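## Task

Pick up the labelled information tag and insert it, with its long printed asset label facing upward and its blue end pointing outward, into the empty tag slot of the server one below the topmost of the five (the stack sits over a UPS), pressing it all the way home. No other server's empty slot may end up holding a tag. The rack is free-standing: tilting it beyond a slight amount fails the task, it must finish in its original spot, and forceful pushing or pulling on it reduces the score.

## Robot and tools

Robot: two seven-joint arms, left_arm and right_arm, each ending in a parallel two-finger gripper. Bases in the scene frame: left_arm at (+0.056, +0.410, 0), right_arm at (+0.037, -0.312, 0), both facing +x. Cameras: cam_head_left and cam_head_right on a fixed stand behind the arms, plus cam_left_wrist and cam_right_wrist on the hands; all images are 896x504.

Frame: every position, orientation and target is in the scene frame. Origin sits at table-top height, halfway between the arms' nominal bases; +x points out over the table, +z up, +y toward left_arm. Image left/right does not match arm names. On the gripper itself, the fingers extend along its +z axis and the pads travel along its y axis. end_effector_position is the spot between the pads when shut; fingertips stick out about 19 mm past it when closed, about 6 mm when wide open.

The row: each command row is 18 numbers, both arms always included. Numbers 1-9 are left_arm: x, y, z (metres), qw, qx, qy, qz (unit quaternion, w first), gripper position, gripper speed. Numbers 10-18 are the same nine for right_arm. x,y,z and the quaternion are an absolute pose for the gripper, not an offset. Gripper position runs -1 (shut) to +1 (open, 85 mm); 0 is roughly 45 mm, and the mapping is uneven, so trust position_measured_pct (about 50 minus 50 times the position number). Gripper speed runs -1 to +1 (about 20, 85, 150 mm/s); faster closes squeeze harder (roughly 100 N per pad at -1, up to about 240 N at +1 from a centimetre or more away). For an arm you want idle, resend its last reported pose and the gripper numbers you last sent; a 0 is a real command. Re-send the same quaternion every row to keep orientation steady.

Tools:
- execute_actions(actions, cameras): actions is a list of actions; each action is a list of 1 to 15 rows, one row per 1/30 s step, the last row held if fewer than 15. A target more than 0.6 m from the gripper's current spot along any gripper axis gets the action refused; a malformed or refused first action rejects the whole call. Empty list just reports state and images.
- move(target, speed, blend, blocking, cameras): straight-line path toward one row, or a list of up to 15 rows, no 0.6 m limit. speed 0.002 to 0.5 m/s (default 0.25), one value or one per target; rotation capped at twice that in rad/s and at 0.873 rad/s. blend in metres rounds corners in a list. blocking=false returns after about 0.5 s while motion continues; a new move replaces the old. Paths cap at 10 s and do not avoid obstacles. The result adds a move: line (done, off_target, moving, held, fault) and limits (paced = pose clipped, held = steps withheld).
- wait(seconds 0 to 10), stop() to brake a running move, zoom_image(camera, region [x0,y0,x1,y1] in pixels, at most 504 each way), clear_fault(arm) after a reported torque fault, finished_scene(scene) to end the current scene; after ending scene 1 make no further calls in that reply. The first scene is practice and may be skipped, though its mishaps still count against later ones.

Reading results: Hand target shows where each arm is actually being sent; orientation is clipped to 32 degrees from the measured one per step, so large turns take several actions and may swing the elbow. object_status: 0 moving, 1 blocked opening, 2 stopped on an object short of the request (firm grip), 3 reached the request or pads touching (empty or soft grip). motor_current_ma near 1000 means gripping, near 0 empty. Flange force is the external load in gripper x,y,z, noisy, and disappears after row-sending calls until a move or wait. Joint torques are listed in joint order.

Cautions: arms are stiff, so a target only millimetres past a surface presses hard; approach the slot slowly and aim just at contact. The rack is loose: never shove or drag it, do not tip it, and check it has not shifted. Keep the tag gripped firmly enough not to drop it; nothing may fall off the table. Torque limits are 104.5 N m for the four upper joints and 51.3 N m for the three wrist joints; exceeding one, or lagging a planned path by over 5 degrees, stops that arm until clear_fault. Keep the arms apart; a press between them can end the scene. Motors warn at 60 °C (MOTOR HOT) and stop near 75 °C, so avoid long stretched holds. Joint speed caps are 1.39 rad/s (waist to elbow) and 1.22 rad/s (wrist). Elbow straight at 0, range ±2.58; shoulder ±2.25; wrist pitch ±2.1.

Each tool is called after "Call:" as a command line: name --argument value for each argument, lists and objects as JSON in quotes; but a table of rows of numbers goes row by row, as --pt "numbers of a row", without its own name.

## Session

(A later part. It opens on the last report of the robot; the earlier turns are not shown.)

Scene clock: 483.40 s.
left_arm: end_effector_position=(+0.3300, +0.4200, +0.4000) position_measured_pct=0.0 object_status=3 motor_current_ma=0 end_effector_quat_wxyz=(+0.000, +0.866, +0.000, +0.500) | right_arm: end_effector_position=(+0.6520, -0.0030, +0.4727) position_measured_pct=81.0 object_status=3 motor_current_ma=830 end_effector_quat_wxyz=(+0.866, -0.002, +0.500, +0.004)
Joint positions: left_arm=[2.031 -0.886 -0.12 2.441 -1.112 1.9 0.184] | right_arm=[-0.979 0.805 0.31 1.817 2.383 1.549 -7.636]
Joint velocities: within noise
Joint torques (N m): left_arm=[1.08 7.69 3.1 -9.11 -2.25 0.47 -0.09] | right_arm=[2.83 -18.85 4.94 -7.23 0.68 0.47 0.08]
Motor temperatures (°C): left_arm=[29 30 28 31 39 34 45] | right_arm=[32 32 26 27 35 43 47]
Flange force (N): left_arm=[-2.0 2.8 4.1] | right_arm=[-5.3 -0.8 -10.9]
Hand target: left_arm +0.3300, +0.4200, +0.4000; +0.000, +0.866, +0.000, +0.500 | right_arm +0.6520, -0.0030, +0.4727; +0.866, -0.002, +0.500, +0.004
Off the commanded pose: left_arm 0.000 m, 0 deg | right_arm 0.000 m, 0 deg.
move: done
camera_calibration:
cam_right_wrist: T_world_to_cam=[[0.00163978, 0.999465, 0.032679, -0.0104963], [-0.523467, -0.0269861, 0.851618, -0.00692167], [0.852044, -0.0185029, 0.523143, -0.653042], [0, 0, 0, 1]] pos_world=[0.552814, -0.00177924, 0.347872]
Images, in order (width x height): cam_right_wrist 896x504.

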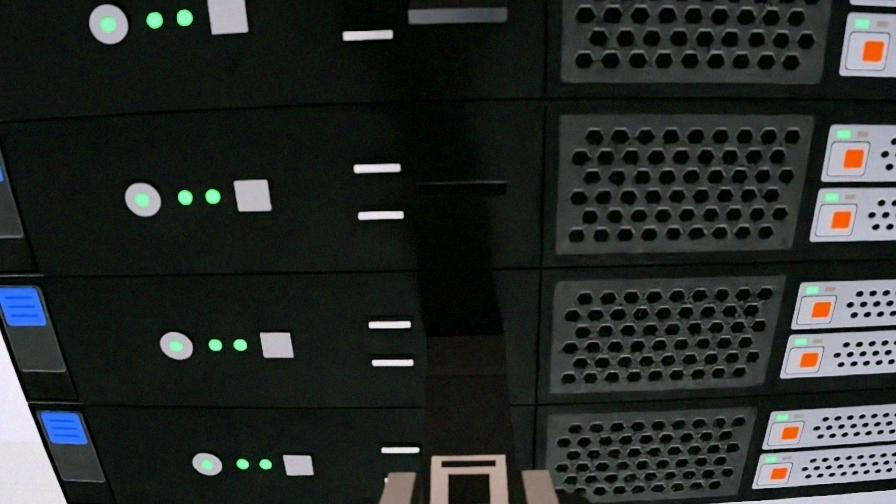

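Call:
move --pt "0.33 0.42 0.40 0 0.866 0 0.5 1 1 0.6490 -0.0030 0.4727 0.866 -0.0022 0.5 0.0038 -0.62 -1" --pt "0.33 0.42 0.40 0 0.866 0 0.5 1 1 0.6490 -0.0030 0.4720 0.866 -0.0022 0.5 0.0038 -0.62 -1" --speed 0.01 --cameras '["cam_right_wrist"]'

Call:
zoom_image --camera "cam_right_wrist" --region '[410, 310, 530, 370]'

Call:
zoom_image --camera "cam_right_wrist" --region '[330, 310, 590, 504]'

Scene clock: 500.07 s.
left_arm: end_effector_position=(+0.3300, +0.4200, +0.4000) position_measured_pct=0.0 object_status=3 motor_current_ma=0 end_effector_quat_wxyz=(+0.000, +0.866, +0.000, +0.500) | right_arm: end_effector_position=(+0.6490, -0.0029, +0.4720) position_measured_pct=81.0 object_status=3 motor_current_ma=830 end_effector_quat_wxyz=(+0.866, -0.002, +0.500, +0.004)
Joint positions: left_arm=[2.031 -0.886 -0.12 2.441 -1.112 1.9 0.184] | right_arm=[-0.984 0.803 0.309 1.825 2.38 1.556 -7.637]
Joint velocities: within noise
Joint torques (N m): left_arm=[1.13 7.71 3.09 -9.11 -2.24 0.45 -0.09] | right_arm=[-0.41 -20.74 4.24 -6.42 0.78 2.89 0.07]
Motor temperatures (°C): left_arm=[29 30 28 31 39 34 45] | right_arm=[32 32 26 27 35 43 47]
Flange force (N): left_arm=[-2.0 2.6 4.1] | right_arm=[1.7 0.5 0.5]
Hand target: left_arm +0.3300, +0.4200, +0.4000; +0.000, +0.866, +0.000, +0.500 | right_arm +0.6490, -0.0030, +0.4720; +0.866, -0.002, +0.500, +0.004
Off the commanded pose: left_arm 0.000 m, 0 deg | right_arm 0.000 m, 0 deg.
move: done
camera_calibration:
cam_right_wrist: T_world_to_cam=[[0.0015557, 0.999466, 0.0326249, -0.0104035], [-0.523465, -0.0269841, 0.85162, -0.00789772], [0.852046, -0.0184029, 0.523144, -0.65012], [0, 0, 0, 1]] pos_world=[0.549814, -0.00177929, 0.347172]
Images, in order (width x height): cam_right_wrist 896x504.

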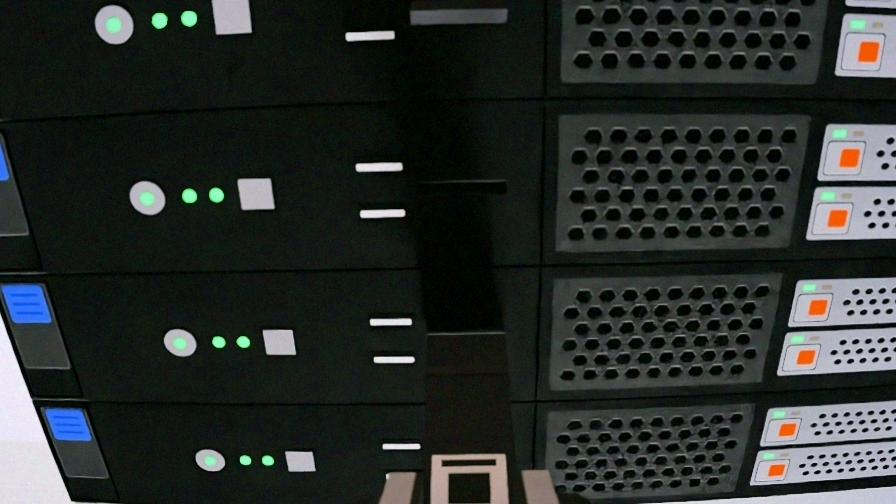

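Scaled by 4.200 from the camera's 896x504 image, which has a finer 1280x720 frame.

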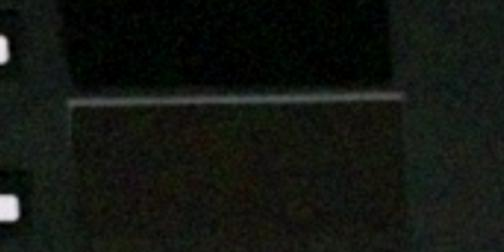

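Scaled by 1.938 from the camera's 896x504 image, which has a finer 1280x720 frame.

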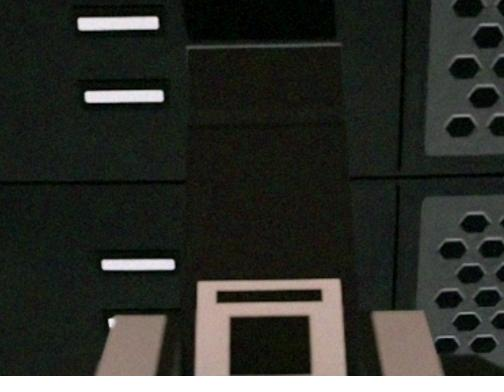

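Call:
move --pt "0.33 0.42 0.40 0 0.866 0 0.5 1 1 0.6490 -0.0030 0.4733 0.866 -0.0022 0.5 0.0038 -0.62 -1" --pt "0.33 0.42 0.40 0 0.866 0 0.5 1 1 0.6510 -0.0030 0.4733 0.866 -0.0022 0.5 0.0038 -0.62 -1" --speed 0.01 --cameras '["cam_right_wrist"]'

Call:
zoom_image --camera "cam_right_wrist" --region '[410, 310, 530, 370]'

Scene clock: 550.13 s.
left_arm: end_effector_position=(+0.3300, +0.4200, +0.4000) position_measured_pct=0.0 object_status=3 motor_current_ma=0 end_effector_quat_wxyz=(+0.000, +0.866, +0.000, +0.500) | right_arm: end_effector_position=(+0.6510, -0.0030, +0.4733) position_measured_pct=81.0 object_status=3 motor_current_ma=830 end_effector_quat_wxyz=(+0.866, -0.002, +0.500, +0.004)
Joint positions: left_arm=[2.031 -0.886 -0.12 2.441 -1.112 1.9 0.184] | right_arm=[-0.981 0.803 0.31 1.819 2.383 1.55 -7.635]
Joint velocities: within noise
Joint torques (N m): left_arm=[1.1 7.72 3.12 -9.13 -2.25 0.46 -0.12] | right_arm=[-0.44 -20.73 4.26 -6.48 0.75 2.87 0.11]
Motor temperatures (°C): left_arm=[29 30 28 31 39 34 45] | right_arm=[32 32 26 27 35 43 46]
Flange force (N): left_arm=[-2.0 2.7 4.3] | right_arm=[1.7 0.3 0.5]
Hand target: left_arm +0.3300, +0.4200, +0.4000; +0.000, +0.866, +0.000, +0.500 | right_arm +0.6510, -0.0030, +0.4733; +0.866, -0.002, +0.500, +0.004
Off the commanded pose: left_arm 0.000 m, 0 deg | right_arm 0.000 m, 0 deg.
move: done
camera_calibration:
cam_right_wrist: T_world_to_cam=[[0.00169567, 0.999467, 0.0325924, -0.0104147], [-0.523394, -0.0268846, 0.851666, -0.00801561], [0.852089, -0.0185028, 0.52307, -0.652504], [0, 0, 0, 1]] pos_world=[0.551814, -0.00187953, 0.348471]
Images, in order (width x height): cam_right_wrist 896x504.

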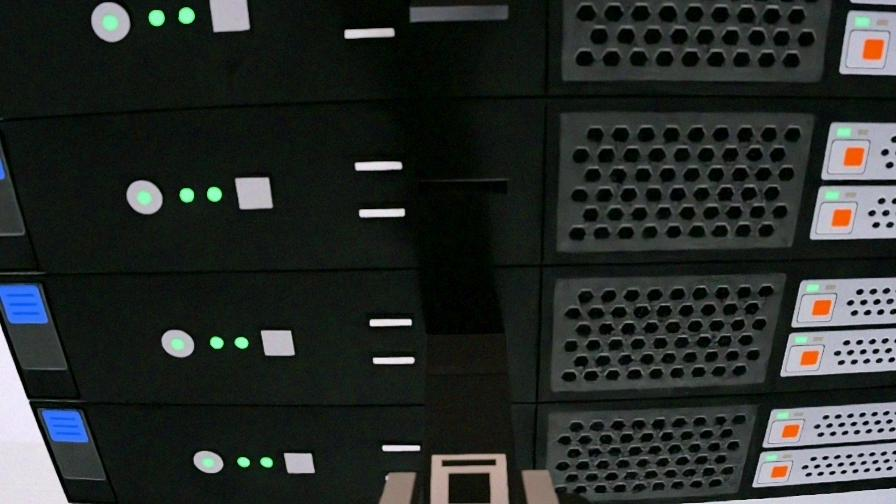

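Scaled by 4.200 from the camera's 896x504 image, which has a finer 1280x720 frame.

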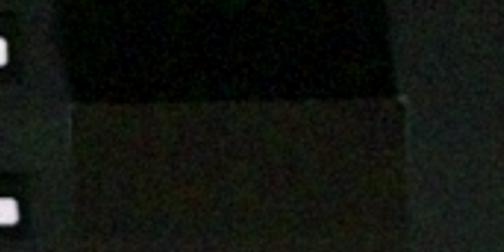

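Call:
move --target '[0.33,0.42,0.40,0,0.866,0,0.5,1,1,0.6522,-0.0030,0.4733,0.866,-0.0022,0.5,0.0038,-0.62,-1]' --speed 0.01 --cameras '["cam_right_wrist"]'

Call:
zoom_image --camera "cam_right_wrist" --region '[410, 310, 530, 370]'

Scene clock: 557.37 s.
left_arm: end_effector_position=(+0.3300, +0.4200, +0.4000) position_measured_pct=0.0 object_status=3 motor_current_ma=0 end_effector_quat_wxyz=(+0.000, +0.866, +0.000, +0.500) | right_arm: end_effector_position=(+0.6522, -0.0030, +0.4733) position_measured_pct=81.0 object_status=3 motor_current_ma=830 end_effector_quat_wxyz=(+0.866, -0.002, +0.500, +0.004)
Joint positions: left_arm=[2.031 -0.886 -0.12 2.441 -1.112 1.9 0.184] | right_arm=[-0.979 0.804 0.311 1.816 2.384 1.548 -7.635]
Joint velocities: within noise
Joint torques (N m): left_arm=[1.1 7.7 3.11 -9.13 -2.24 0.48 -0.11] | right_arm=[2.71 -18.68 4.9 -7.16 0.71 0.38 0.08]
Motor temperatures (°C): left_arm=[29 30 28 31 39 34 45] | right_arm=[32 32 26 27 35 43 46]
Flange force (N): left_arm=[-2.0 2.8 4.2] | right_arm=[-5.4 -0.9 -10.8]
Hand target: left_arm +0.3300, +0.4200, +0.4000; +0.000, +0.866, +0.000, +0.500 | right_arm +0.6522, -0.0030, +0.4733; +0.866, -0.002, +0.500, +0.004
Off the commanded pose: left_arm 0.000 m, 0 deg | right_arm 0.000 m, 0 deg.
move: done
camera_calibration:
cam_right_wrist: T_world_to_cam=[[0.00164135, 0.999465, 0.0326764, -0.0105162], [-0.523467, -0.0269831, 0.851618, -0.00732797], [0.852044, -0.0185028, 0.523143, -0.653526], [0, 0, 0, 1]] pos_world=[0.553014, -0.00177925, 0.348472]
Images, in order (width x height): cam_right_wrist 896x504.

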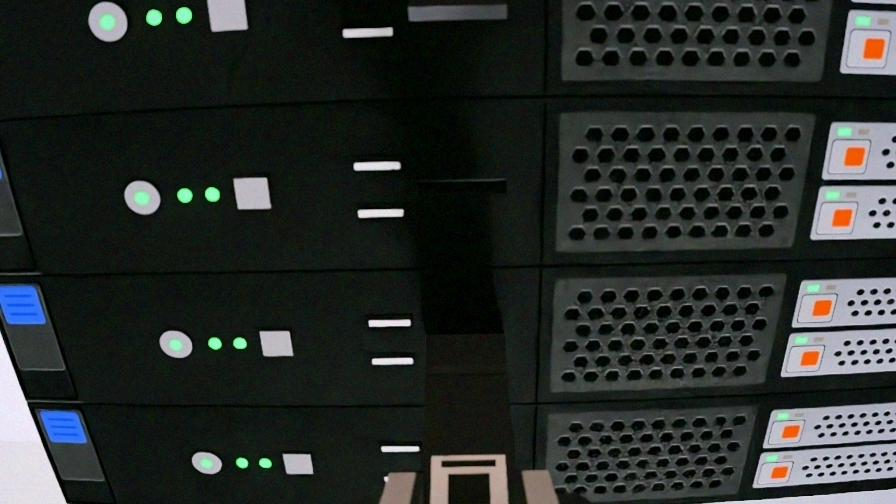

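Scaled by 4.200 from the camera's 896x504 image, which has a finer 1280x720 frame.

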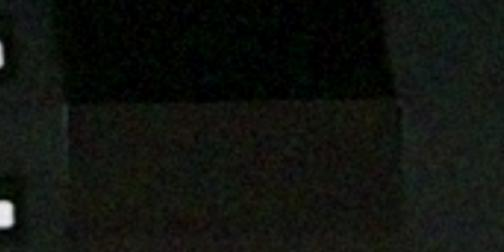

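Call:
zoom_image --camera "cam_right_wrist" --region '[400, 430, 540, 504]'

Call:
zoom_image --camera "cam_right_wrist" --region '[410, 325, 530, 385]'

Scaled by 3.600 from the camera's 896x504 image, which has a finer 1280x720 frame.

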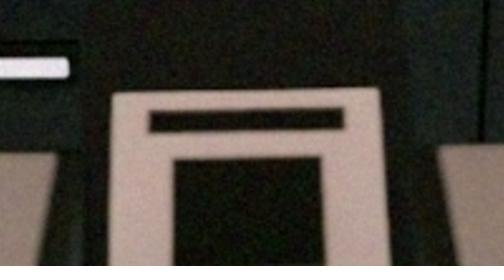

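Scaled by 4.200 from the camera's 896x504 image, which has a finer 1280x720 frame.

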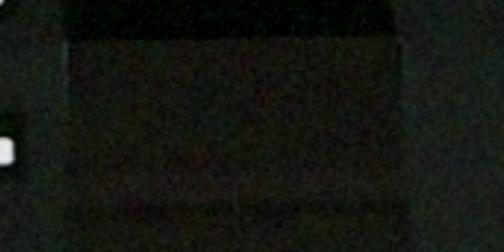

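Call:
move --pt "0.33 0.42 0.40 0 0.866 0 0.5 1 1 0.6400 -0.0030 0.4733 0.866 -0.0022 0.5 0.0038 -0.62 -1" --pt "0.33 0.42 0.40 0 0.866 0 0.5 1 1 0.600 -0.0030 0.51 0.866 -0.0022 0.5 0.0038 -0.62 -1" --speed '[0.02,0.06]' --cameras '["cam_right_wrist"]'

Call:
zoom_image --camera "cam_right_wrist" --region '[410, 310, 530, 370]'

Call:
zoom_image --camera "cam_right_wrist" --region '[400, 430, 540, 504]'

Scene clock: 616.77 s.
left_arm: end_effector_position=(+0.3300, +0.4200, +0.4000) position_measured_pct=0.0 object_status=3 motor_current_ma=0 end_effector_quat_wxyz=(+0.000, +0.866, +0.000, +0.500) | right_arm: end_effector_position=(+0.6000, -0.0030, +0.5100) position_measured_pct=81.0 object_status=3 motor_current_ma=830 end_effector_quat_wxyz=(+0.866, -0.002, +0.500, +0.004)
Joint positions: left_arm=[2.031 -0.886 -0.12 2.441 -1.112 1.9 0.184] | right_arm=[-1.069 0.672 0.3 1.933 2.343 1.577 -7.568]
Joint velocities: within noise
Joint torques (N m): left_arm=[1.1 7.76 3.08 -9.14 -2.22 0.45 -0.12] | right_arm=[-0.44 -18.73 3.75 -6.55 0.97 2.78 0.04]
Motor temperatures (°C): left_arm=[29 30 28 31 39 34 45] | right_arm=[32 33 26 27 35 43 46]
Flange force (N): left_arm=[-2.0 2.5 4.2] | right_arm=[1.7 0.5 0.2]
Hand target: left_arm +0.3300, +0.4200, +0.4000; +0.000, +0.866, +0.000, +0.500 | right_arm +0.6000, -0.0030, +0.5100; +0.866, -0.002, +0.500, +0.004
Off the commanded pose: left_arm 0.000 m, 0 deg | right_arm 0.000 m, 0 deg.
move: done
camera_calibration:
cam_right_wrist: T_world_to_cam=[[0.00169124, 0.999467, 0.0325935, -0.0115226], [-0.523467, -0.0268864, 0.851621, -0.065911], [0.852044, -0.0185019, 0.523143, -0.62825], [0, 0, 0, 1]] pos_world=[0.500814, -0.00187953, 0.385172]
Images, in order (width x height): cam_right_wrist 896x504.

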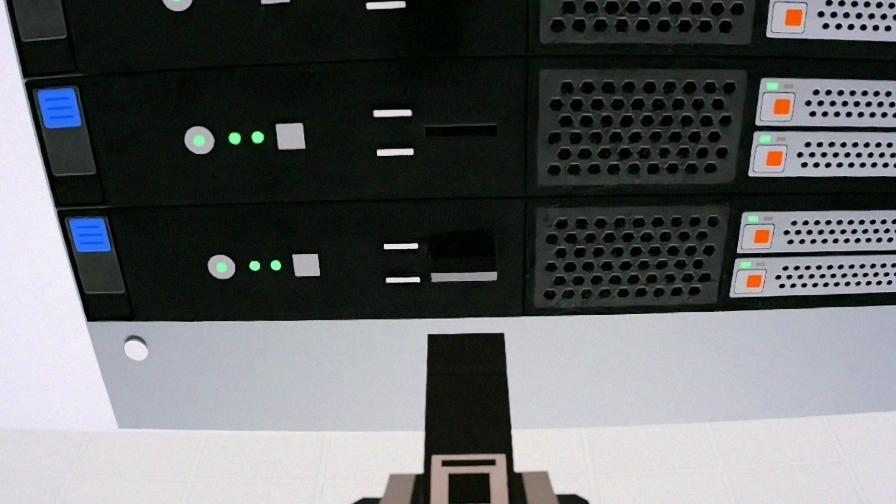

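Scaled by 4.200 from the camera's 896x504 image, which has a finer 1280x720 frame.

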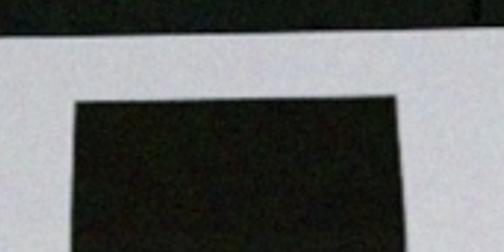

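Scaled by 3.600 from the camera's 896x504 image, which has a finer 1280x720 frame.

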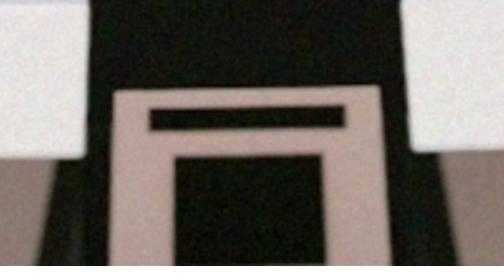

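Call:
move --pt "0.33 0.42 0.40 0 0.866 0 0.5 1 1 0.630 -0.0029 0.4735 0.8682 -0.0022 0.4962 0.0038 -0.62 -1" --pt "0.33 0.42 0.40 0 0.866 0 0.5 1 1 0.649 -0.0029 0.4735 0.8682 -0.0022 0.4962 0.0038 -0.62 -1" --speed '[0.05,0.02]' --cameras '["cam_right_wrist"]'

Call:
zoom_image --camera "cam_right_wrist" --region '[410, 310, 530, 370]'

Scene clock: 645.63 s.
left_arm: end_effector_position=(+0.3300, +0.4200, +0.4000) position_measured_pct=0.0 object_status=3 motor_current_ma=0 end_effector_quat_wxyz=(+0.000, +0.866, +0.000, +0.500) | right_arm: end_effector_position=(+0.6490, -0.0029, +0.4735) position_measured_pct=81.0 object_status=3 motor_current_ma=830 end_effector_quat_wxyz=(+0.868, -0.002, +0.496, +0.004)
Joint positions: left_arm=[2.031 -0.886 -0.12 2.441 -1.112 1.9 0.184] | right_arm=[-0.983 0.807 0.312 1.821 2.382 1.562 -7.639]
Joint velocities: within noise
Joint torques (N m): left_arm=[1.1 7.71 3.1 -9.09 -2.21 0.47 -0.12] | right_arm=[-0.49 -20.73 4.29 -6.43 0.78 2.87 0.04]
Motor temperatures (°C): left_arm=[29 30 28 31 39 34 45] | right_arm=[32 33 26 27 35 43 46]
Flange force (N): left_arm=[-1.9 2.7 4.2] | right_arm=[1.6 0.4 0.5]
Hand target: left_arm +0.3300, +0.4200, +0.4000; +0.000, +0.866, +0.000, +0.500 | right_arm +0.6490, -0.0029, +0.4735; +0.868, -0.002, +0.496, +0.004
Off the commanded pose: left_arm 0.000 m, 0 deg | right_arm 0.000 m, 0 deg.
move: done
camera_calibration:
cam_right_wrist: T_world_to_cam=[[0.00135378, 0.999465, 0.0326908, -0.0103368], [-0.530897, -0.026985, 0.847007, -0.00213014], [0.847436, -0.0185021, 0.530576, -0.651442], [0, 0, 0, 1]] pos_world=[0.550938, -0.00177924, 0.347781]
Images, in order (width x height): cam_right_wrist 896x504.

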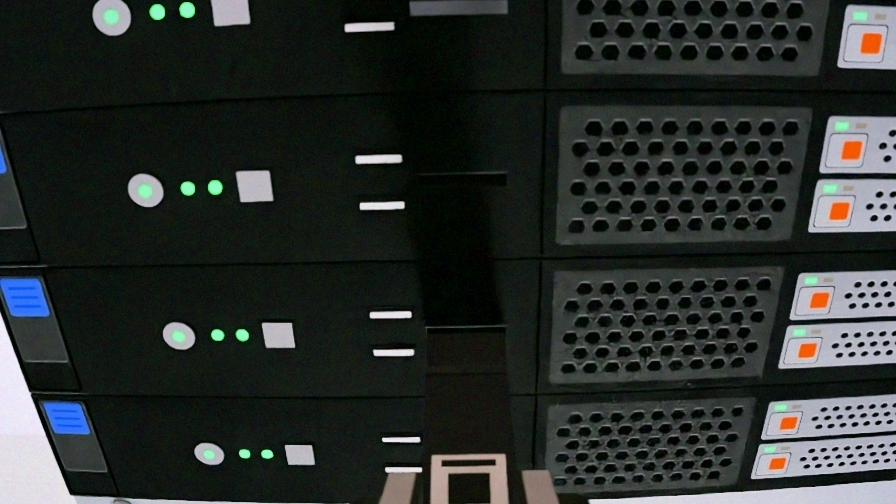

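Scaled by 4.200 from the camera's 896x504 image, which has a finer 1280x720 frame.

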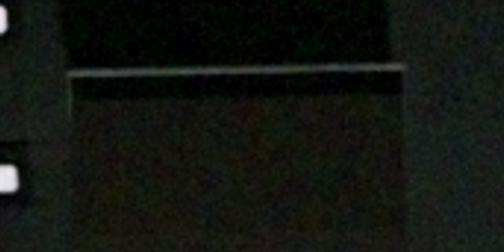

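Call:
move --target '[0.33,0.42,0.40,0,0.866,0,0.5,1,1,0.651,-0.0029,0.4735,0.8682,-0.0022,0.4962,0.0038,-0.62,-1]' --speed 0.01 --cameras '["cam_right_wrist"]'

Call:
zoom_image --camera "cam_right_wrist" --region '[410, 310, 530, 370]'

Scene clock: 654.43 s.
left_arm: end_effector_position=(+0.3300, +0.4200, +0.4000) position_measured_pct=0.0 object_status=3 motor_current_ma=0 end_effector_quat_wxyz=(+0.000, +0.866, +0.000, +0.500) | right_arm: end_effector_position=(+0.6510, -0.0029, +0.4735) position_measured_pct=81.0 object_status=3 motor_current_ma=830 end_effector_quat_wxyz=(+0.868, -0.002, +0.496, +0.004)
Joint positions: left_arm=[2.031 -0.886 -0.12 2.441 -1.112 1.9 0.184] | right_arm=[-0.98 0.809 0.312 1.816 2.384 1.559 -7.639]
Joint velocities: within noise
Joint torques (N m): left_arm=[1.11 7.7 3.13 -9.15 -2.25 0.46 -0.1] | right_arm=[-0.44 -20.81 4.35 -6.51 0.79 2.87 0.06]
Motor temperatures (°C): left_arm=[29 30 28 31 39 34 45] | right_arm=[32 33 26 27 35 43 46]
Flange force (N): left_arm=[-2.0 2.8 4.3] | right_arm=[1.6 0.3 0.3]
Hand target: left_arm +0.3300, +0.4200, +0.4000; +0.000, +0.866, +0.000, +0.500 | right_arm +0.6510, -0.0029, +0.4735; +0.868, -0.002, +0.496, +0.004
Off the commanded pose: left_arm 0.000 m, 0 deg | right_arm 0.000 m, 0 deg.
move: done
camera_calibration:
cam_right_wrist: T_world_to_cam=[[0.00135378, 0.999465, 0.0326908, -0.0104395], [-0.530897, -0.026985, 0.847007, -0.00106565], [0.847436, -0.0185021, 0.530576, -0.653135], [0, 0, 0, 1]] pos_world=[0.552938, -0.00167924, 0.347781]
Images, in order (width x height): cam_right_wrist 896x504.

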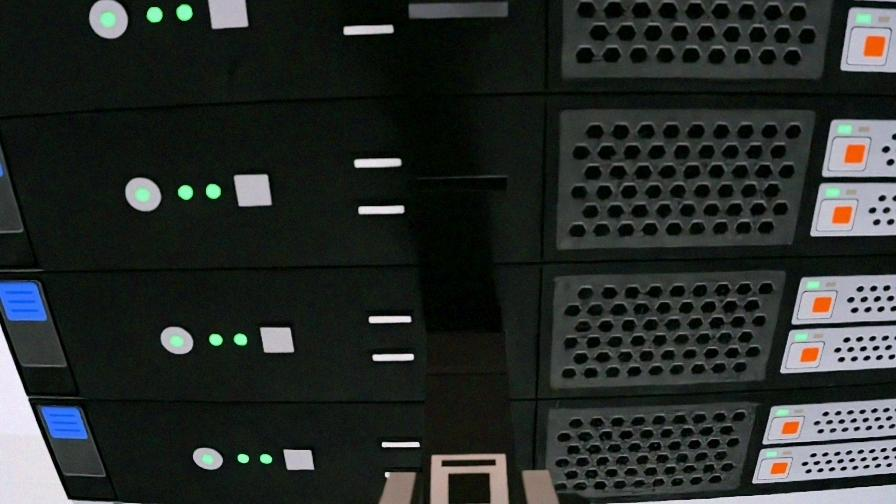

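Scaled by 4.200 from the camera's 896x504 image, which has a finer 1280x720 frame.

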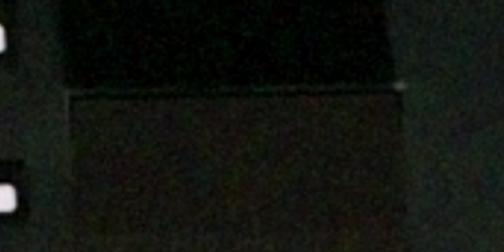

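Call:
move --target '[0.33,0.42,0.40,0,0.866,0,0.5,1,1,0.6517,-0.0029,0.4736,0.8682,-0.0022,0.4962,0.0038,-0.62,-1]' --speed 0.01 --cameras '["cam_right_wrist"]'

Call:
zoom_image --camera "cam_right_wrist" --region '[410, 310, 530, 370]'

Scene clock: 666.13 s.
left_arm: end_effector_position=(+0.3300, +0.4200, +0.4000) position_measured_pct=0.0 object_status=3 motor_current_ma=0 end_effector_quat_wxyz=(+0.000, +0.866, +0.000, +0.500) | right_arm: end_effector_position=(+0.6517, -0.0029, +0.4736) position_measured_pct=81.0 object_status=3 motor_current_ma=830 end_effector_quat_wxyz=(+0.868, -0.002, +0.496, +0.004)
Joint positions: left_arm=[2.031 -0.886 -0.12 2.441 -1.112 1.9 0.184] | right_arm=[-0.979 0.809 0.313 1.814 2.385 1.557 -7.639]
Joint velocities: within noise
Joint torques (N m): left_arm=[1.07 7.75 3.07 -9.12 -2.22 0.47 -0.12] | right_arm=[-0.45 -20.86 4.34 -6.44 0.75 2.89 0.08]
Motor temperatures (°C): left_arm=[29 30 28 31 39 34 45] | right_arm=[32 33 26 27 35 43 46]
Flange force (N): left_arm=[-2.0 2.6 4.2] | right_arm=[1.8 0.5 0.6]
Hand target: left_arm +0.3300, +0.4200, +0.4000; +0.000, +0.866, +0.000, +0.500 | right_arm +0.6517, -0.0029, +0.4736; +0.868, -0.002, +0.496, +0.004
Off the commanded pose: left_arm 0.000 m, 0 deg | right_arm 0.000 m, 0 deg.
move: done
camera_calibration:
cam_right_wrist: T_world_to_cam=[[0.00135378, 0.999465, 0.0326908, -0.0104437], [-0.530897, -0.026985, 0.847007, -0.000778721], [0.847436, -0.0185021, 0.530576, -0.653781], [0, 0, 0, 1]] pos_world=[0.553638, -0.00167924, 0.347881]
Images, in order (width x height): cam_right_wrist 896x504.

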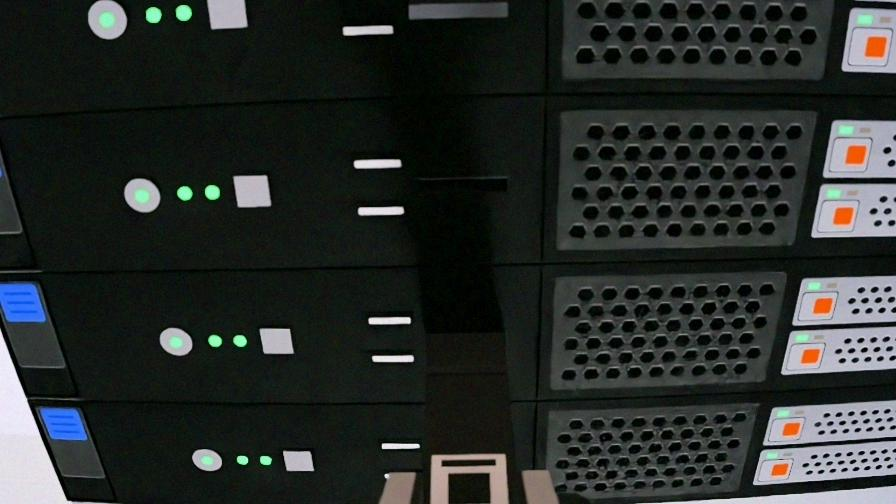

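Scaled by 4.200 from the camera's 896x504 image, which has a finer 1280x720 frame.

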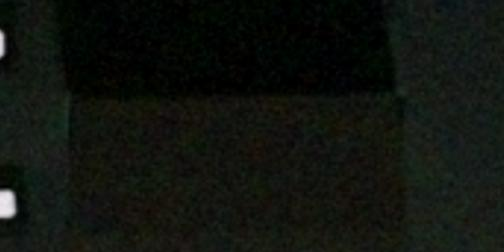

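Call:
move --target '[0.33,0.42,0.40,0,0.866,0,0.5,1,1,0.6523,-0.0029,0.4736,0.8682,-0.0022,0.4962,0.0038,-0.62,-1]' --speed 0.01 --cameras '[]'

Call:
zoom_image --camera "cam_right_wrist" --region '[410, 310, 530, 370]'

Scene clock: 675.47 s.
left_arm: end_effector_position=(+0.3300, +0.4200, +0.4000) position_measured_pct=0.0 object_status=3 motor_current_ma=0 end_effector_quat_wxyz=(+0.000, +0.866, +0.000, +0.500) | right_arm: end_effector_position=(+0.6523, -0.0029, +0.4736) position_measured_pct=81.0 object_status=3 motor_current_ma=830 end_effector_quat_wxyz=(+0.868, -0.002, +0.496, +0.004)
Joint positions: left_arm=[2.031 -0.886 -0.12 2.441 -1.112 1.9 0.184] | right_arm=[-0.978 0.81 0.313 1.813 2.385 1.556 -7.639]
Joint velocities: within noise
Joint torques (N m): left_arm=[1.1 7.71 3.13 -9.12 -2.23 0.48 -0.11] | right_arm=[1.99 -19.16 4.67 -7.11 0.78 0.85 0.05]
Motor temperatures (°C): left_arm=[29 30 28 31 39 34 45] | right_arm=[32 33 26 27 35 43 46]
Flange force (N): left_arm=[-2.0 2.8 4.3] | right_arm=[-4.2 -1.0 -8.7]
Hand target: left_arm +0.3300, +0.4200, +0.4000; +0.000, +0.866, +0.000, +0.500 | right_arm +0.6523, -0.0029, +0.4736; +0.868, -0.002, +0.496, +0.004
Off the commanded pose: left_arm 0.000 m, 0 deg | right_arm 0.000 m, 0 deg.
move: done
No camera images: "cameras" was empty.

Scaled by 4.200 from the camera's 896x504 image, which has a finer 1280x720 frame.

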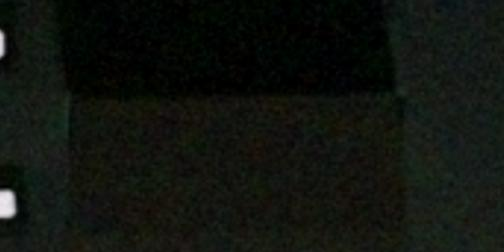

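Call:
wait --seconds 0 --cameras '["cam_right_wrist"]'

Call:
zoom_image --camera "cam_right_wrist" --region '[410, 310, 530, 370]'

Call:
zoom_image --camera "cam_right_wrist" --region '[400, 430, 540, 504]'

Scene clock: 680.57 s.
left_arm: end_effector_position=(+0.3300, +0.4200, +0.4000) position_measured_pct=0.0 object_status=3 motor_current_ma=0 end_effector_quat_wxyz=(+0.000, +0.866, +0.000, +0.500) | right_arm: end_effector_position=(+0.6523, -0.0029, +0.4736) position_measured_pct=81.0 object_status=3 motor_current_ma=830 end_effector_quat_wxyz=(+0.868, -0.002, +0.496, +0.004)
Joint positions: left_arm=[2.031 -0.886 -0.12 2.441 -1.112 1.9 0.184] | right_arm=[-0.978 0.81 0.313 1.813 2.385 1.556 -7.639]
Joint velocities: within noise
Joint torques (N m): left_arm=[1.08 7.72 3.06 -9.15 -2.24 0.46 -0.12] | right_arm=[2.06 -19.1 4.72 -7.07 0.72 0.75 0.12]
Motor temperatures (°C): left_arm=[29 30 28 31 39 34 45] | right_arm=[32 33 26 27 35 43 46]
Flange force (N): left_arm=[-2.2 2.6 4.1] | right_arm=[-4.2 -1.1 -8.9]
Hand target: left_arm +0.3300, +0.4200, +0.4000; +0.000, +0.866, +0.000, +0.500 | right_arm +0.6523, -0.0029, +0.4736; +0.868, -0.002, +0.496, +0.004
Tool commands: left_gripper/position=+1.0 left_gripper/speed=+1.0 right_gripper/position=-0.62 right_gripper/speed=-1.0
Off the commanded pose: left_arm 0.000 m, 0 deg | right_arm 0.000 m, 0 deg.
camera_calibration:
cam_right_wrist: T_world_to_cam=[[0.00135376, 0.999465, 0.0326908, -0.0104445], [-0.530941, -0.0269841, 0.846979, -0.000425939], [0.847408, -0.0185035, 0.53062, -0.65429], [0, 0, 0, 1]] pos_world=[0.554238, -0.00167924, 0.347882]
Images, in order (width x height): cam_right_wrist 896x504.

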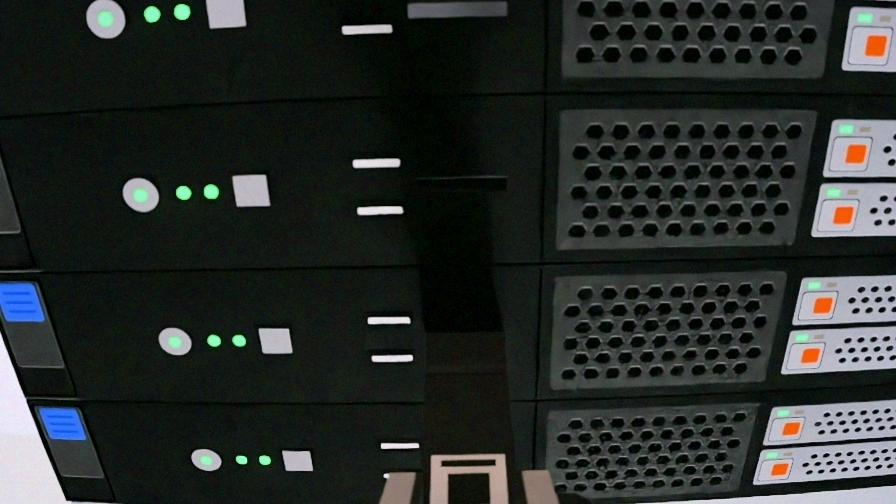

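Scaled by 4.200 from the camera's 896x504 image, which has a finer 1280x720 frame.

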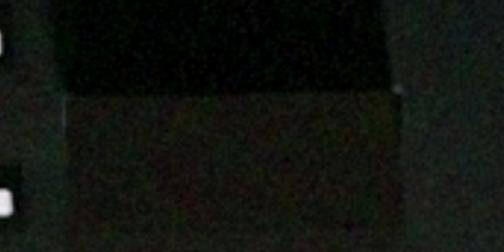

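Scaled by 3.600 from the camera's 896x504 image, which has a finer 1280x720 frame.

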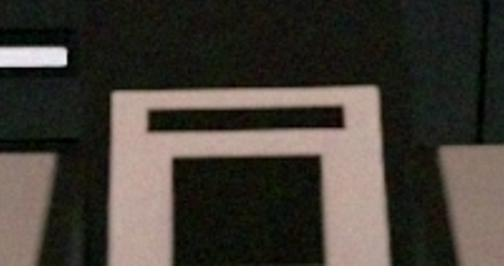

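Call:
move --pt "0.33 0.42 0.40 0 0.866 0 0.5 1 1 0.6508 -0.0029 0.4736 0.8682 -0.0022 0.4962 0.0038 -0.62 -1" --pt "0.33 0.42 0.40 0 0.866 0 0.5 1 1 0.6508 -0.0029 0.4738 0.8682 -0.0022 0.4962 0.0038 -0.62 -1" --pt "0.33 0.42 0.40 0 0.866 0 0.5 1 1 0.6523 -0.0029 0.4738 0.8682 -0.0022 0.4962 0.0038 -0.62 -1" --speed 0.01 --cameras '["cam_right_wrist"]'

Call:
zoom_image --camera "cam_right_wrist" --region '[410, 310, 530, 370]'

Scene clock: 699.83 s.
left_arm: end_effector_position=(+0.3300, +0.4200, +0.4000) position_measured_pct=0.0 object_status=3 motor_current_ma=0 end_effector_quat_wxyz=(+0.000, +0.866, +0.000, +0.500) | right_arm: end_effector_position=(+0.6523, -0.0029, +0.4738) position_measured_pct=81.0 object_status=3 motor_current_ma=830 end_effector_quat_wxyz=(+0.868, -0.002, +0.496, +0.004)
Joint positions: left_arm=[2.031 -0.886 -0.12 2.441 -1.112 1.9 0.184] | right_arm=[-0.978 0.81 0.313 1.813 2.385 1.556 -7.639]
Joint velocities: within noise
Joint torques (N m): left_arm=[1.07 7.71 3.08 -9.11 -2.26 0.45 -0.09] | right_arm=[-0.38 -20.87 4.32 -6.49 0.73 2.83 0.07]
Motor temperatures (°C): left_arm=[29 30 28 31 39 34 45] | right_arm=[32 32 26 27 35 43 46]
Flange force (N): left_arm=[-1.9 2.6 4.1] | right_arm=[1.7 0.4 0.3]
Hand target: left_arm +0.3300, +0.4200, +0.4000; +0.000, +0.866, +0.000, +0.500 | right_arm +0.6523, -0.0029, +0.4738; +0.868, -0.002, +0.496, +0.004
Off the commanded pose: left_arm 0.000 m, 0 deg | right_arm 0.000 m, 0 deg.
move: done
camera_calibration:
cam_right_wrist: T_world_to_cam=[[0.00135663, 0.999465, 0.0326923, -0.0104531], [-0.530824, -0.0269864, 0.847052, -0.000685379], [0.847481, -0.018503, 0.530504, -0.654395], [0, 0, 0, 1]] pos_world=[0.554238, -0.00167924, 0.348081]
Images, in order (width x height): cam_right_wrist 896x504.

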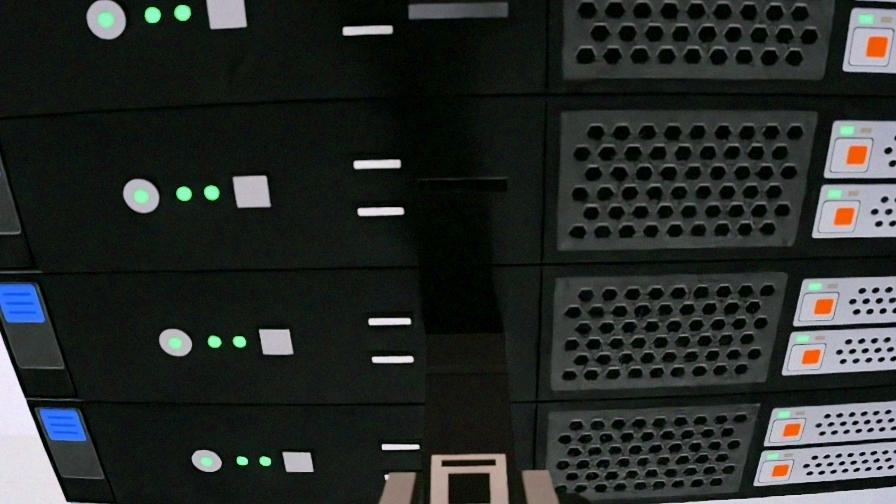

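Scaled by 4.200 from the camera's 896x504 image, which has a finer 1280x720 frame.

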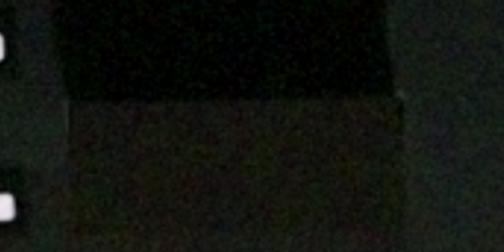

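Call:
move --target '[0.33,0.42,0.40,0,0.866,0,0.5,1,1,0.6530,-0.0029,0.4738,0.8682,-0.0022,0.4962,0.0038,-0.62,-1]' --speed 0.01 --cameras '["cam_right_wrist"]'

Call:
zoom_image --camera "cam_right_wrist" --region '[410, 310, 530, 370]'

Scene clock: 715.87 s.
left_arm: end_effector_position=(+0.3300, +0.4200, +0.4000) position_measured_pct=0.0 object_status=3 motor_current_ma=0 end_effector_quat_wxyz=(+0.000, +0.866, +0.000, +0.500) | right_arm: end_effector_position=(+0.6530, -0.0029, +0.4738) position_measured_pct=81.0 object_status=3 motor_current_ma=830 end_effector_quat_wxyz=(+0.868, -0.002, +0.496, +0.004)
Joint positions: left_arm=[2.031 -0.886 -0.12 2.441 -1.112 1.9 0.184] | right_arm=[-0.977 0.81 0.313 1.811 2.386 1.554 -7.638]
Joint velocities: within noise
Joint torques (N m): left_arm=[1.08 7.71 3.1 -9.14 -2.2 0.49 -0.12] | right_arm=[-0.4 -20.87 4.28 -6.53 0.72 2.85 0.08]
Motor temperatures (°C): left_arm=[29 30 28 31 39 34 45] | right_arm=[32 32 26 27 35 43 46]
Flange force (N): left_arm=[-2.0 2.8 4.4] | right_arm=[1.6 0.3 0.3]
Hand target: left_arm +0.3300, +0.4200, +0.4000; +0.000, +0.866, +0.000, +0.500 | right_arm +0.6530, -0.0029, +0.4738; +0.868, -0.002, +0.496, +0.004
Off the commanded pose: left_arm 0.000 m, 0 deg | right_arm 0.000 m, 0 deg.
move: done
camera_calibration:
cam_right_wrist: T_world_to_cam=[[0.00135384, 0.999465, 0.0326907, -0.010352], [-0.530897, -0.0269849, 0.847007, -0.000260656], [0.847436, -0.0185021, 0.530576, -0.654991], [0, 0, 0, 1]] pos_world=[0.554938, -0.00177924, 0.348081]
Images, in order (width x height): cam_right_wrist 896x504.

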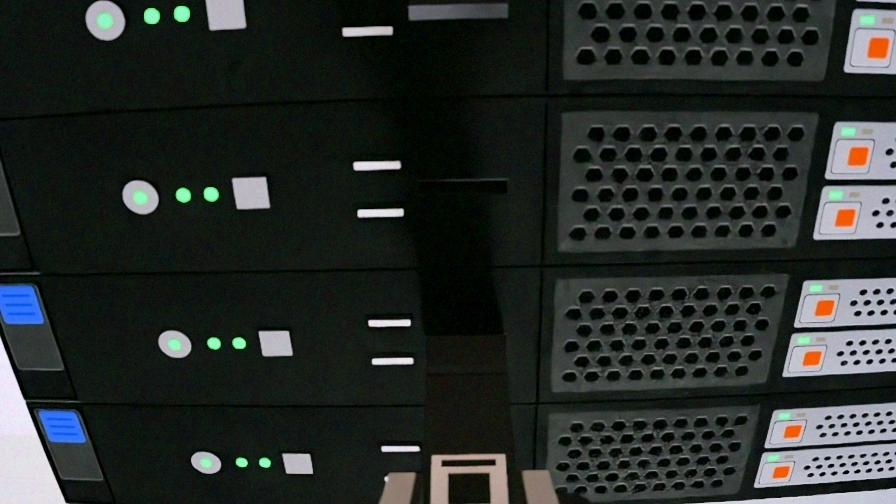

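Scaled by 4.200 from the camera's 896x504 image, which has a finer 1280x720 frame.

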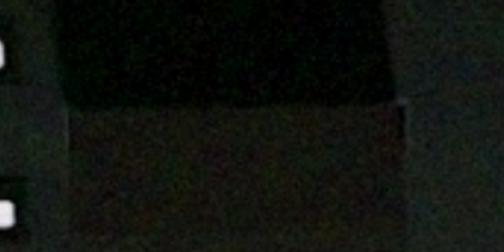

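Call:
move --target '[0.33,0.42,0.40,0,0.866,0,0.5,1,1,0.6540,-0.0029,0.4738,0.8682,-0.0022,0.4962,0.0038,-0.62,-1]' --speed 0.01 --cameras '["cam_right_wrist"]'

Call:
zoom_image --camera "cam_right_wrist" --region '[410, 310, 530, 370]'

Scene clock: 721.87 s.
left_arm: end_effector_position=(+0.3300, +0.4200, +0.4000) position_measured_pct=0.0 object_status=3 motor_current_ma=0 end_effector_quat_wxyz=(+0.000, +0.866, +0.000, +0.500) | right_arm: end_effector_position=(+0.6540, -0.0029, +0.4738) position_measured_pct=81.0 object_status=3 motor_current_ma=830 end_effector_quat_wxyz=(+0.868, -0.002, +0.496, +0.004)
Joint positions: left_arm=[2.031 -0.886 -0.12 2.441 -1.112 1.9 0.184] | right_arm=[-0.976 0.811 0.314 1.808 2.387 1.553 -7.638]
Joint velocities: within noise
Joint torques (N m): left_arm=[1.08 7.69 3.08 -9.08 -2.2 0.48 -0.1] | right_arm=[-0.47 -20.88 4.27 -6.51 0.76 2.9 0.06]
Motor temperatures (°C): left_arm=[29 30 28 31 39 34 45] | right_arm=[32 32 26 27 35 43 46]
Flange force (N): left_arm=[-1.8 2.8 4.2] | right_arm=[1.6 0.4 0.6]
Hand target: left_arm +0.3300, +0.4200, +0.4000; +0.000, +0.866, +0.000, +0.500 | right_arm +0.6540, -0.0029, +0.4738; +0.868, -0.002, +0.496, +0.004
Off the commanded pose: left_arm 0.000 m, 0 deg | right_arm 0.000 m, 0 deg.
move: done
camera_calibration:
cam_right_wrist: T_world_to_cam=[[0.00135378, 0.999465, 0.0326908, -0.0104533], [-0.530897, -0.026985, 0.847007, 0.00027294], [0.847436, -0.0185021, 0.530576, -0.655836], [0, 0, 0, 1]] pos_world=[0.555938, -0.00167924, 0.348081]
Images, in order (width x height): cam_right_wrist 896x504.

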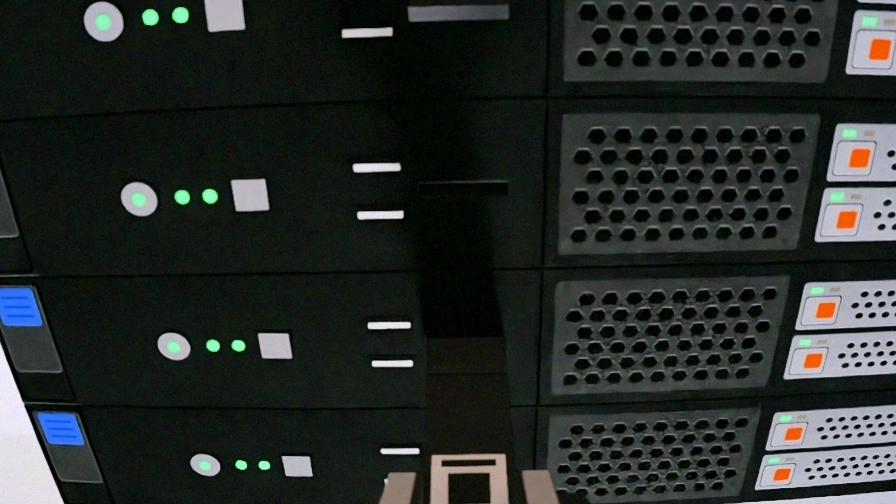

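Scaled by 4.200 from the camera's 896x504 image, which has a finer 1280x720 frame.

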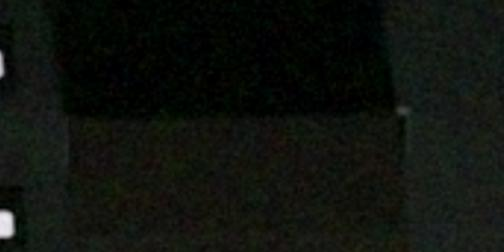

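Call:
move --target '[0.33,0.42,0.40,0,0.866,0,0.5,1,1,0.6580,-0.0029,0.4738,0.8682,-0.0022,0.4962,0.0038,-0.62,-1]' --speed 0.01 --cameras '["cam_right_wrist"]'

Scene clock: 728.47 s.
left_arm: end_effector_position=(+0.3300, +0.4200, +0.4000) position_measured_pct=0.0 object_status=3 motor_current_ma=0 end_effector_quat_wxyz=(+0.000, +0.866, +0.000, +0.500) | right_arm: end_effector_position=(+0.6580, -0.0029, +0.4738) position_measured_pct=81.0 object_status=3 motor_current_ma=830 end_effector_quat_wxyz=(+0.868, -0.002, +0.496, +0.004)
Joint positions: left_arm=[2.031 -0.886 -0.12 2.441 -1.112 1.9 0.184] | right_arm=[-0.97 0.816 0.315 1.797 2.391 1.545 -7.638]
Joint velocities: within noise
Joint torques (N m): left_arm=[1.07 7.72 3.1 -9.1 -2.22 0.49 -0.12] | right_arm=[-0.46 -21.06 4.33 -6.59 0.77 2.88 0.05]
Motor temperatures (°C): left_arm=[29 30 28 31 39 34 45] | right_arm=[32 32 26 27 35 43 46]
Flange force (N): left_arm=[-1.9 2.8 4.3] | right_arm=[1.7 0.4 0.5]
Hand target: left_arm +0.3300, +0.4200, +0.4000; +0.000, +0.866, +0.000, +0.500 | right_arm +0.6580, -0.0029, +0.4738; +0.868, -0.002, +0.496, +0.004
Off the commanded pose: left_arm 0.000 m, 0 deg | right_arm 0.000 m, 0 deg.
move: done
camera_calibration:
cam_right_wrist: T_world_to_cam=[[0.00140889, 0.999467, 0.0326071, -0.0103602], [-0.530824, -0.0268865, 0.847055, 0.00233678], [0.847481, -0.018502, 0.530504, -0.659228], [0, 0, 0, 1]] pos_world=[0.559938, -0.00177953, 0.348081]
Images, in order (width x height): cam_right_wrist 896x504.

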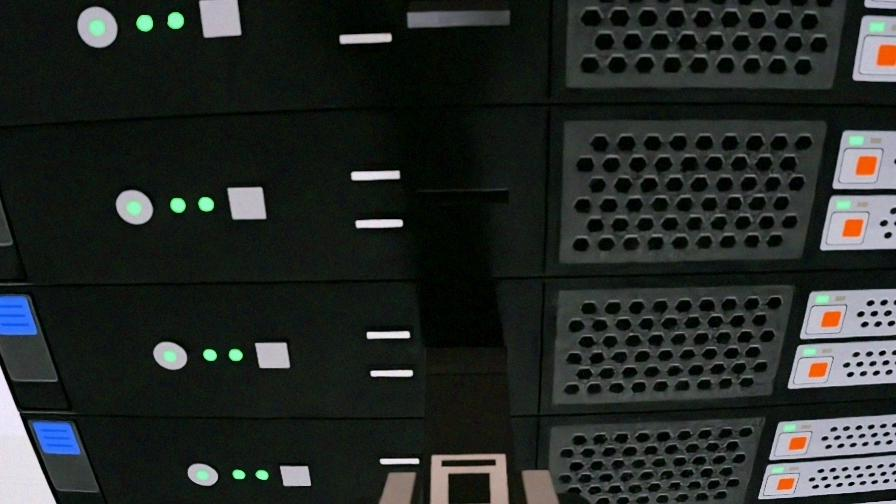

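Inserting well. Continue in steps.

Call:
move --target '[0.33,0.42,0.40,0,0.866,0,0.5,1,1,0.6680,-0.0028,0.4738,0.8682,-0.0022,0.4962,0.0038,-0.62,-1]' --speed 0.01 --cameras '["cam_right_wrist"]'

Scene clock: 735.40 s.
left_arm: end_effector_position=(+0.3300, +0.4200, +0.4000) position_measured_pct=0.0 object_status=3 motor_current_ma=0 end_effector_quat_wxyz=(+0.000, +0.866, +0.000, +0.500) | right_arm: end_effector_position=(+0.6680, -0.0028, +0.4738) position_measured_pct=81.0 object_status=3 motor_current_ma=830 end_effector_quat_wxyz=(+0.868, -0.002, +0.496, +0.004)
Joint positions: left_arm=[2.031 -0.886 -0.12 2.441 -1.112 1.9 0.184] | right_arm=[-0.956 0.826 0.319 1.769 2.4 1.526 -7.637]
Joint velocities: within noise
Joint torques (N m): left_arm=[1.09 7.75 3.09 -9.14 -2.23 0.44 -0.12] | right_arm=[0.81 -21.59 5.01 -7.56 0.83 2.38 0.03]
Motor temperatures (°C): left_arm=[29 30 28 31 39 34 45] | right_arm=[32 32 26 27 35 43 46]
Flange force (N): left_arm=[-2.0 2.6 4.3] | right_arm=[0.4 0.1 -4.5]
Hand target: left_arm +0.3300, +0.4200, +0.4000; +0.000, +0.866, +0.000, +0.500 | right_arm +0.6680, -0.0028, +0.4738; +0.868, -0.002, +0.496, +0.004
Off the commanded pose: left_arm 0.000 m, 0 deg | right_arm 0.000 m, 0 deg.
move: done
camera_calibration:
cam_right_wrist: T_world_to_cam=[[0.00135663, 0.999465, 0.0326923, -0.0104744], [-0.530824, -0.0269864, 0.847052, 0.00764856], [0.847481, -0.018503, 0.530504, -0.667701], [0, 0, 0, 1]] pos_world=[0.569938, -0.00167924, 0.348081]
Images, in order (width x height): cam_right_wrist 896x504.

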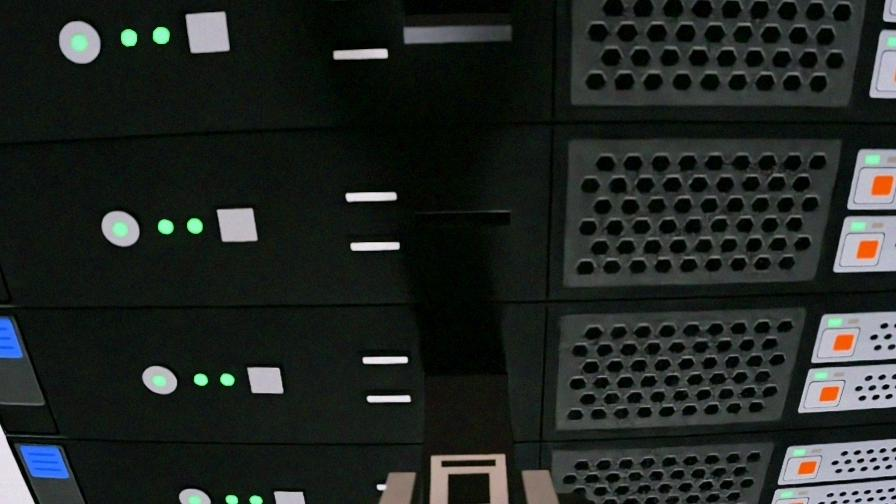

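Call:
move --target '[0.33,0.42,0.40,0,0.866,0,0.5,1,1,0.6740,-0.0027,0.4736,0.8682,-0.0022,0.4962,0.0038,-0.62,-1]' --speed 0.01 --cameras '["cam_right_wrist"]'

Scene clock: 748.30 s.
left_arm: end_effector_position=(+0.3300, +0.4200, +0.4000) position_measured_pct=0.0 object_status=3 motor_current_ma=0 end_effector_quat_wxyz=(+0.000, +0.866, +0.000, +0.500) | right_arm: end_effector_position=(+0.6740, -0.0027, +0.4736) position_measured_pct=81.0 object_status=3 motor_current_ma=830 end_effector_quat_wxyz=(+0.868, -0.002, +0.496, +0.004)
Joint positions: left_arm=[2.031 -0.886 -0.12 2.441 -1.112 1.9 0.184] | right_arm=[-0.947 0.833 0.321 1.752 2.405 1.516 -7.636]
Joint velocities: within noise
Joint torques (N m): left_arm=[1.13 7.73 3.12 -9.16 -2.24 0.45 -0.11] | right_arm=[1.97 -22.54 5.76 -8.24 0.64 2.32 0.04]
Motor temperatures (°C): left_arm=[29 30 28 31 39 34 45] | right_arm=[32 33 26 27 35 43 46]
Flange force (N): left_arm=[-2.1 2.7 4.3] | right_arm=[0.4 0.5 -7.7]
Hand target: left_arm +0.3300, +0.4200, +0.4000; +0.000, +0.866, +0.000, +0.500 | right_arm +0.6740, -0.0027, +0.4736; +0.868, -0.002, +0.496, +0.004
Off the commanded pose: left_arm 0.000 m, 0 deg | right_arm 0.000 m, 0 deg.
move: done
camera_calibration:
cam_right_wrist: T_world_to_cam=[[0.00135384, 0.999465, 0.0326907, -0.0105738], [-0.530897, -0.0269849, 0.847007, 0.011063], [0.847436, -0.0185021, 0.530576, -0.672677], [0, 0, 0, 1]] pos_world=[0.575938, -0.00157924, 0.347881]
Images, in order (width x height): cam_right_wrist 896x504.

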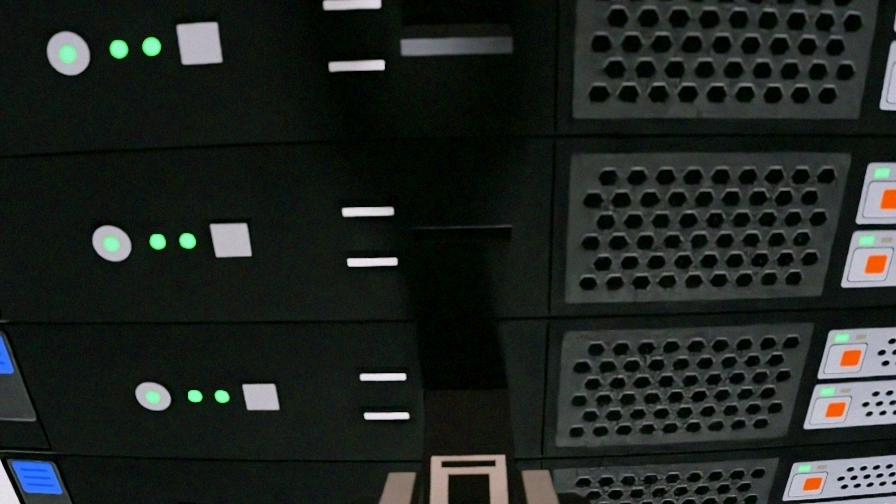

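Call:
move --target '[0.33,0.42,0.40,0,0.866,0,0.5,1,1,0.6740,-0.0027,0.4731,0.8682,-0.0022,0.4962,0.0038,-0.62,-1]' --speed 0.01 --cameras '[]'

Scene clock: 754.60 s.
left_arm: end_effector_position=(+0.3300, +0.4200, +0.4000) position_measured_pct=0.0 object_status=3 motor_current_ma=0 end_effector_quat_wxyz=(+0.000, +0.866, +0.000, +0.500) | right_arm: end_effector_position=(+0.6740, -0.0027, +0.4731) position_measured_pct=81.0 object_status=3 motor_current_ma=830 end_effector_quat_wxyz=(+0.868, -0.002, +0.496, +0.004)
Joint positions: left_arm=[2.031 -0.886 -0.12 2.441 -1.112 1.9 0.184] | right_arm=[-0.947 0.834 0.321 1.752 2.405 1.516 -7.637]
Joint velocities: within noise
Joint torques (N m): left_arm=[1.06 7.72 3.11 -9.11 -2.26 0.45 -0.12] | right_arm=[0.25 -21.76 4.78 -7.13 0.71 2.68 0.08]
Motor temperatures (°C): left_arm=[29 30 28 31 39 34 45] | right_arm=[32 33 26 27 35 43 46]
Flange force (N): left_arm=[-2.0 2.7 4.2] | right_arm=[1.3 0.5 -1.7]
Hand target: left_arm +0.3300, +0.4200, +0.4000; +0.000, +0.866, +0.000, +0.500 | right_arm +0.6740, -0.0027, +0.4731; +0.868, -0.002, +0.496, +0.004
Off the commanded pose: left_arm 0.000 m, 0 deg | right_arm 0.000 m, 0 deg.
move: done
No camera images: "cameras" was empty.


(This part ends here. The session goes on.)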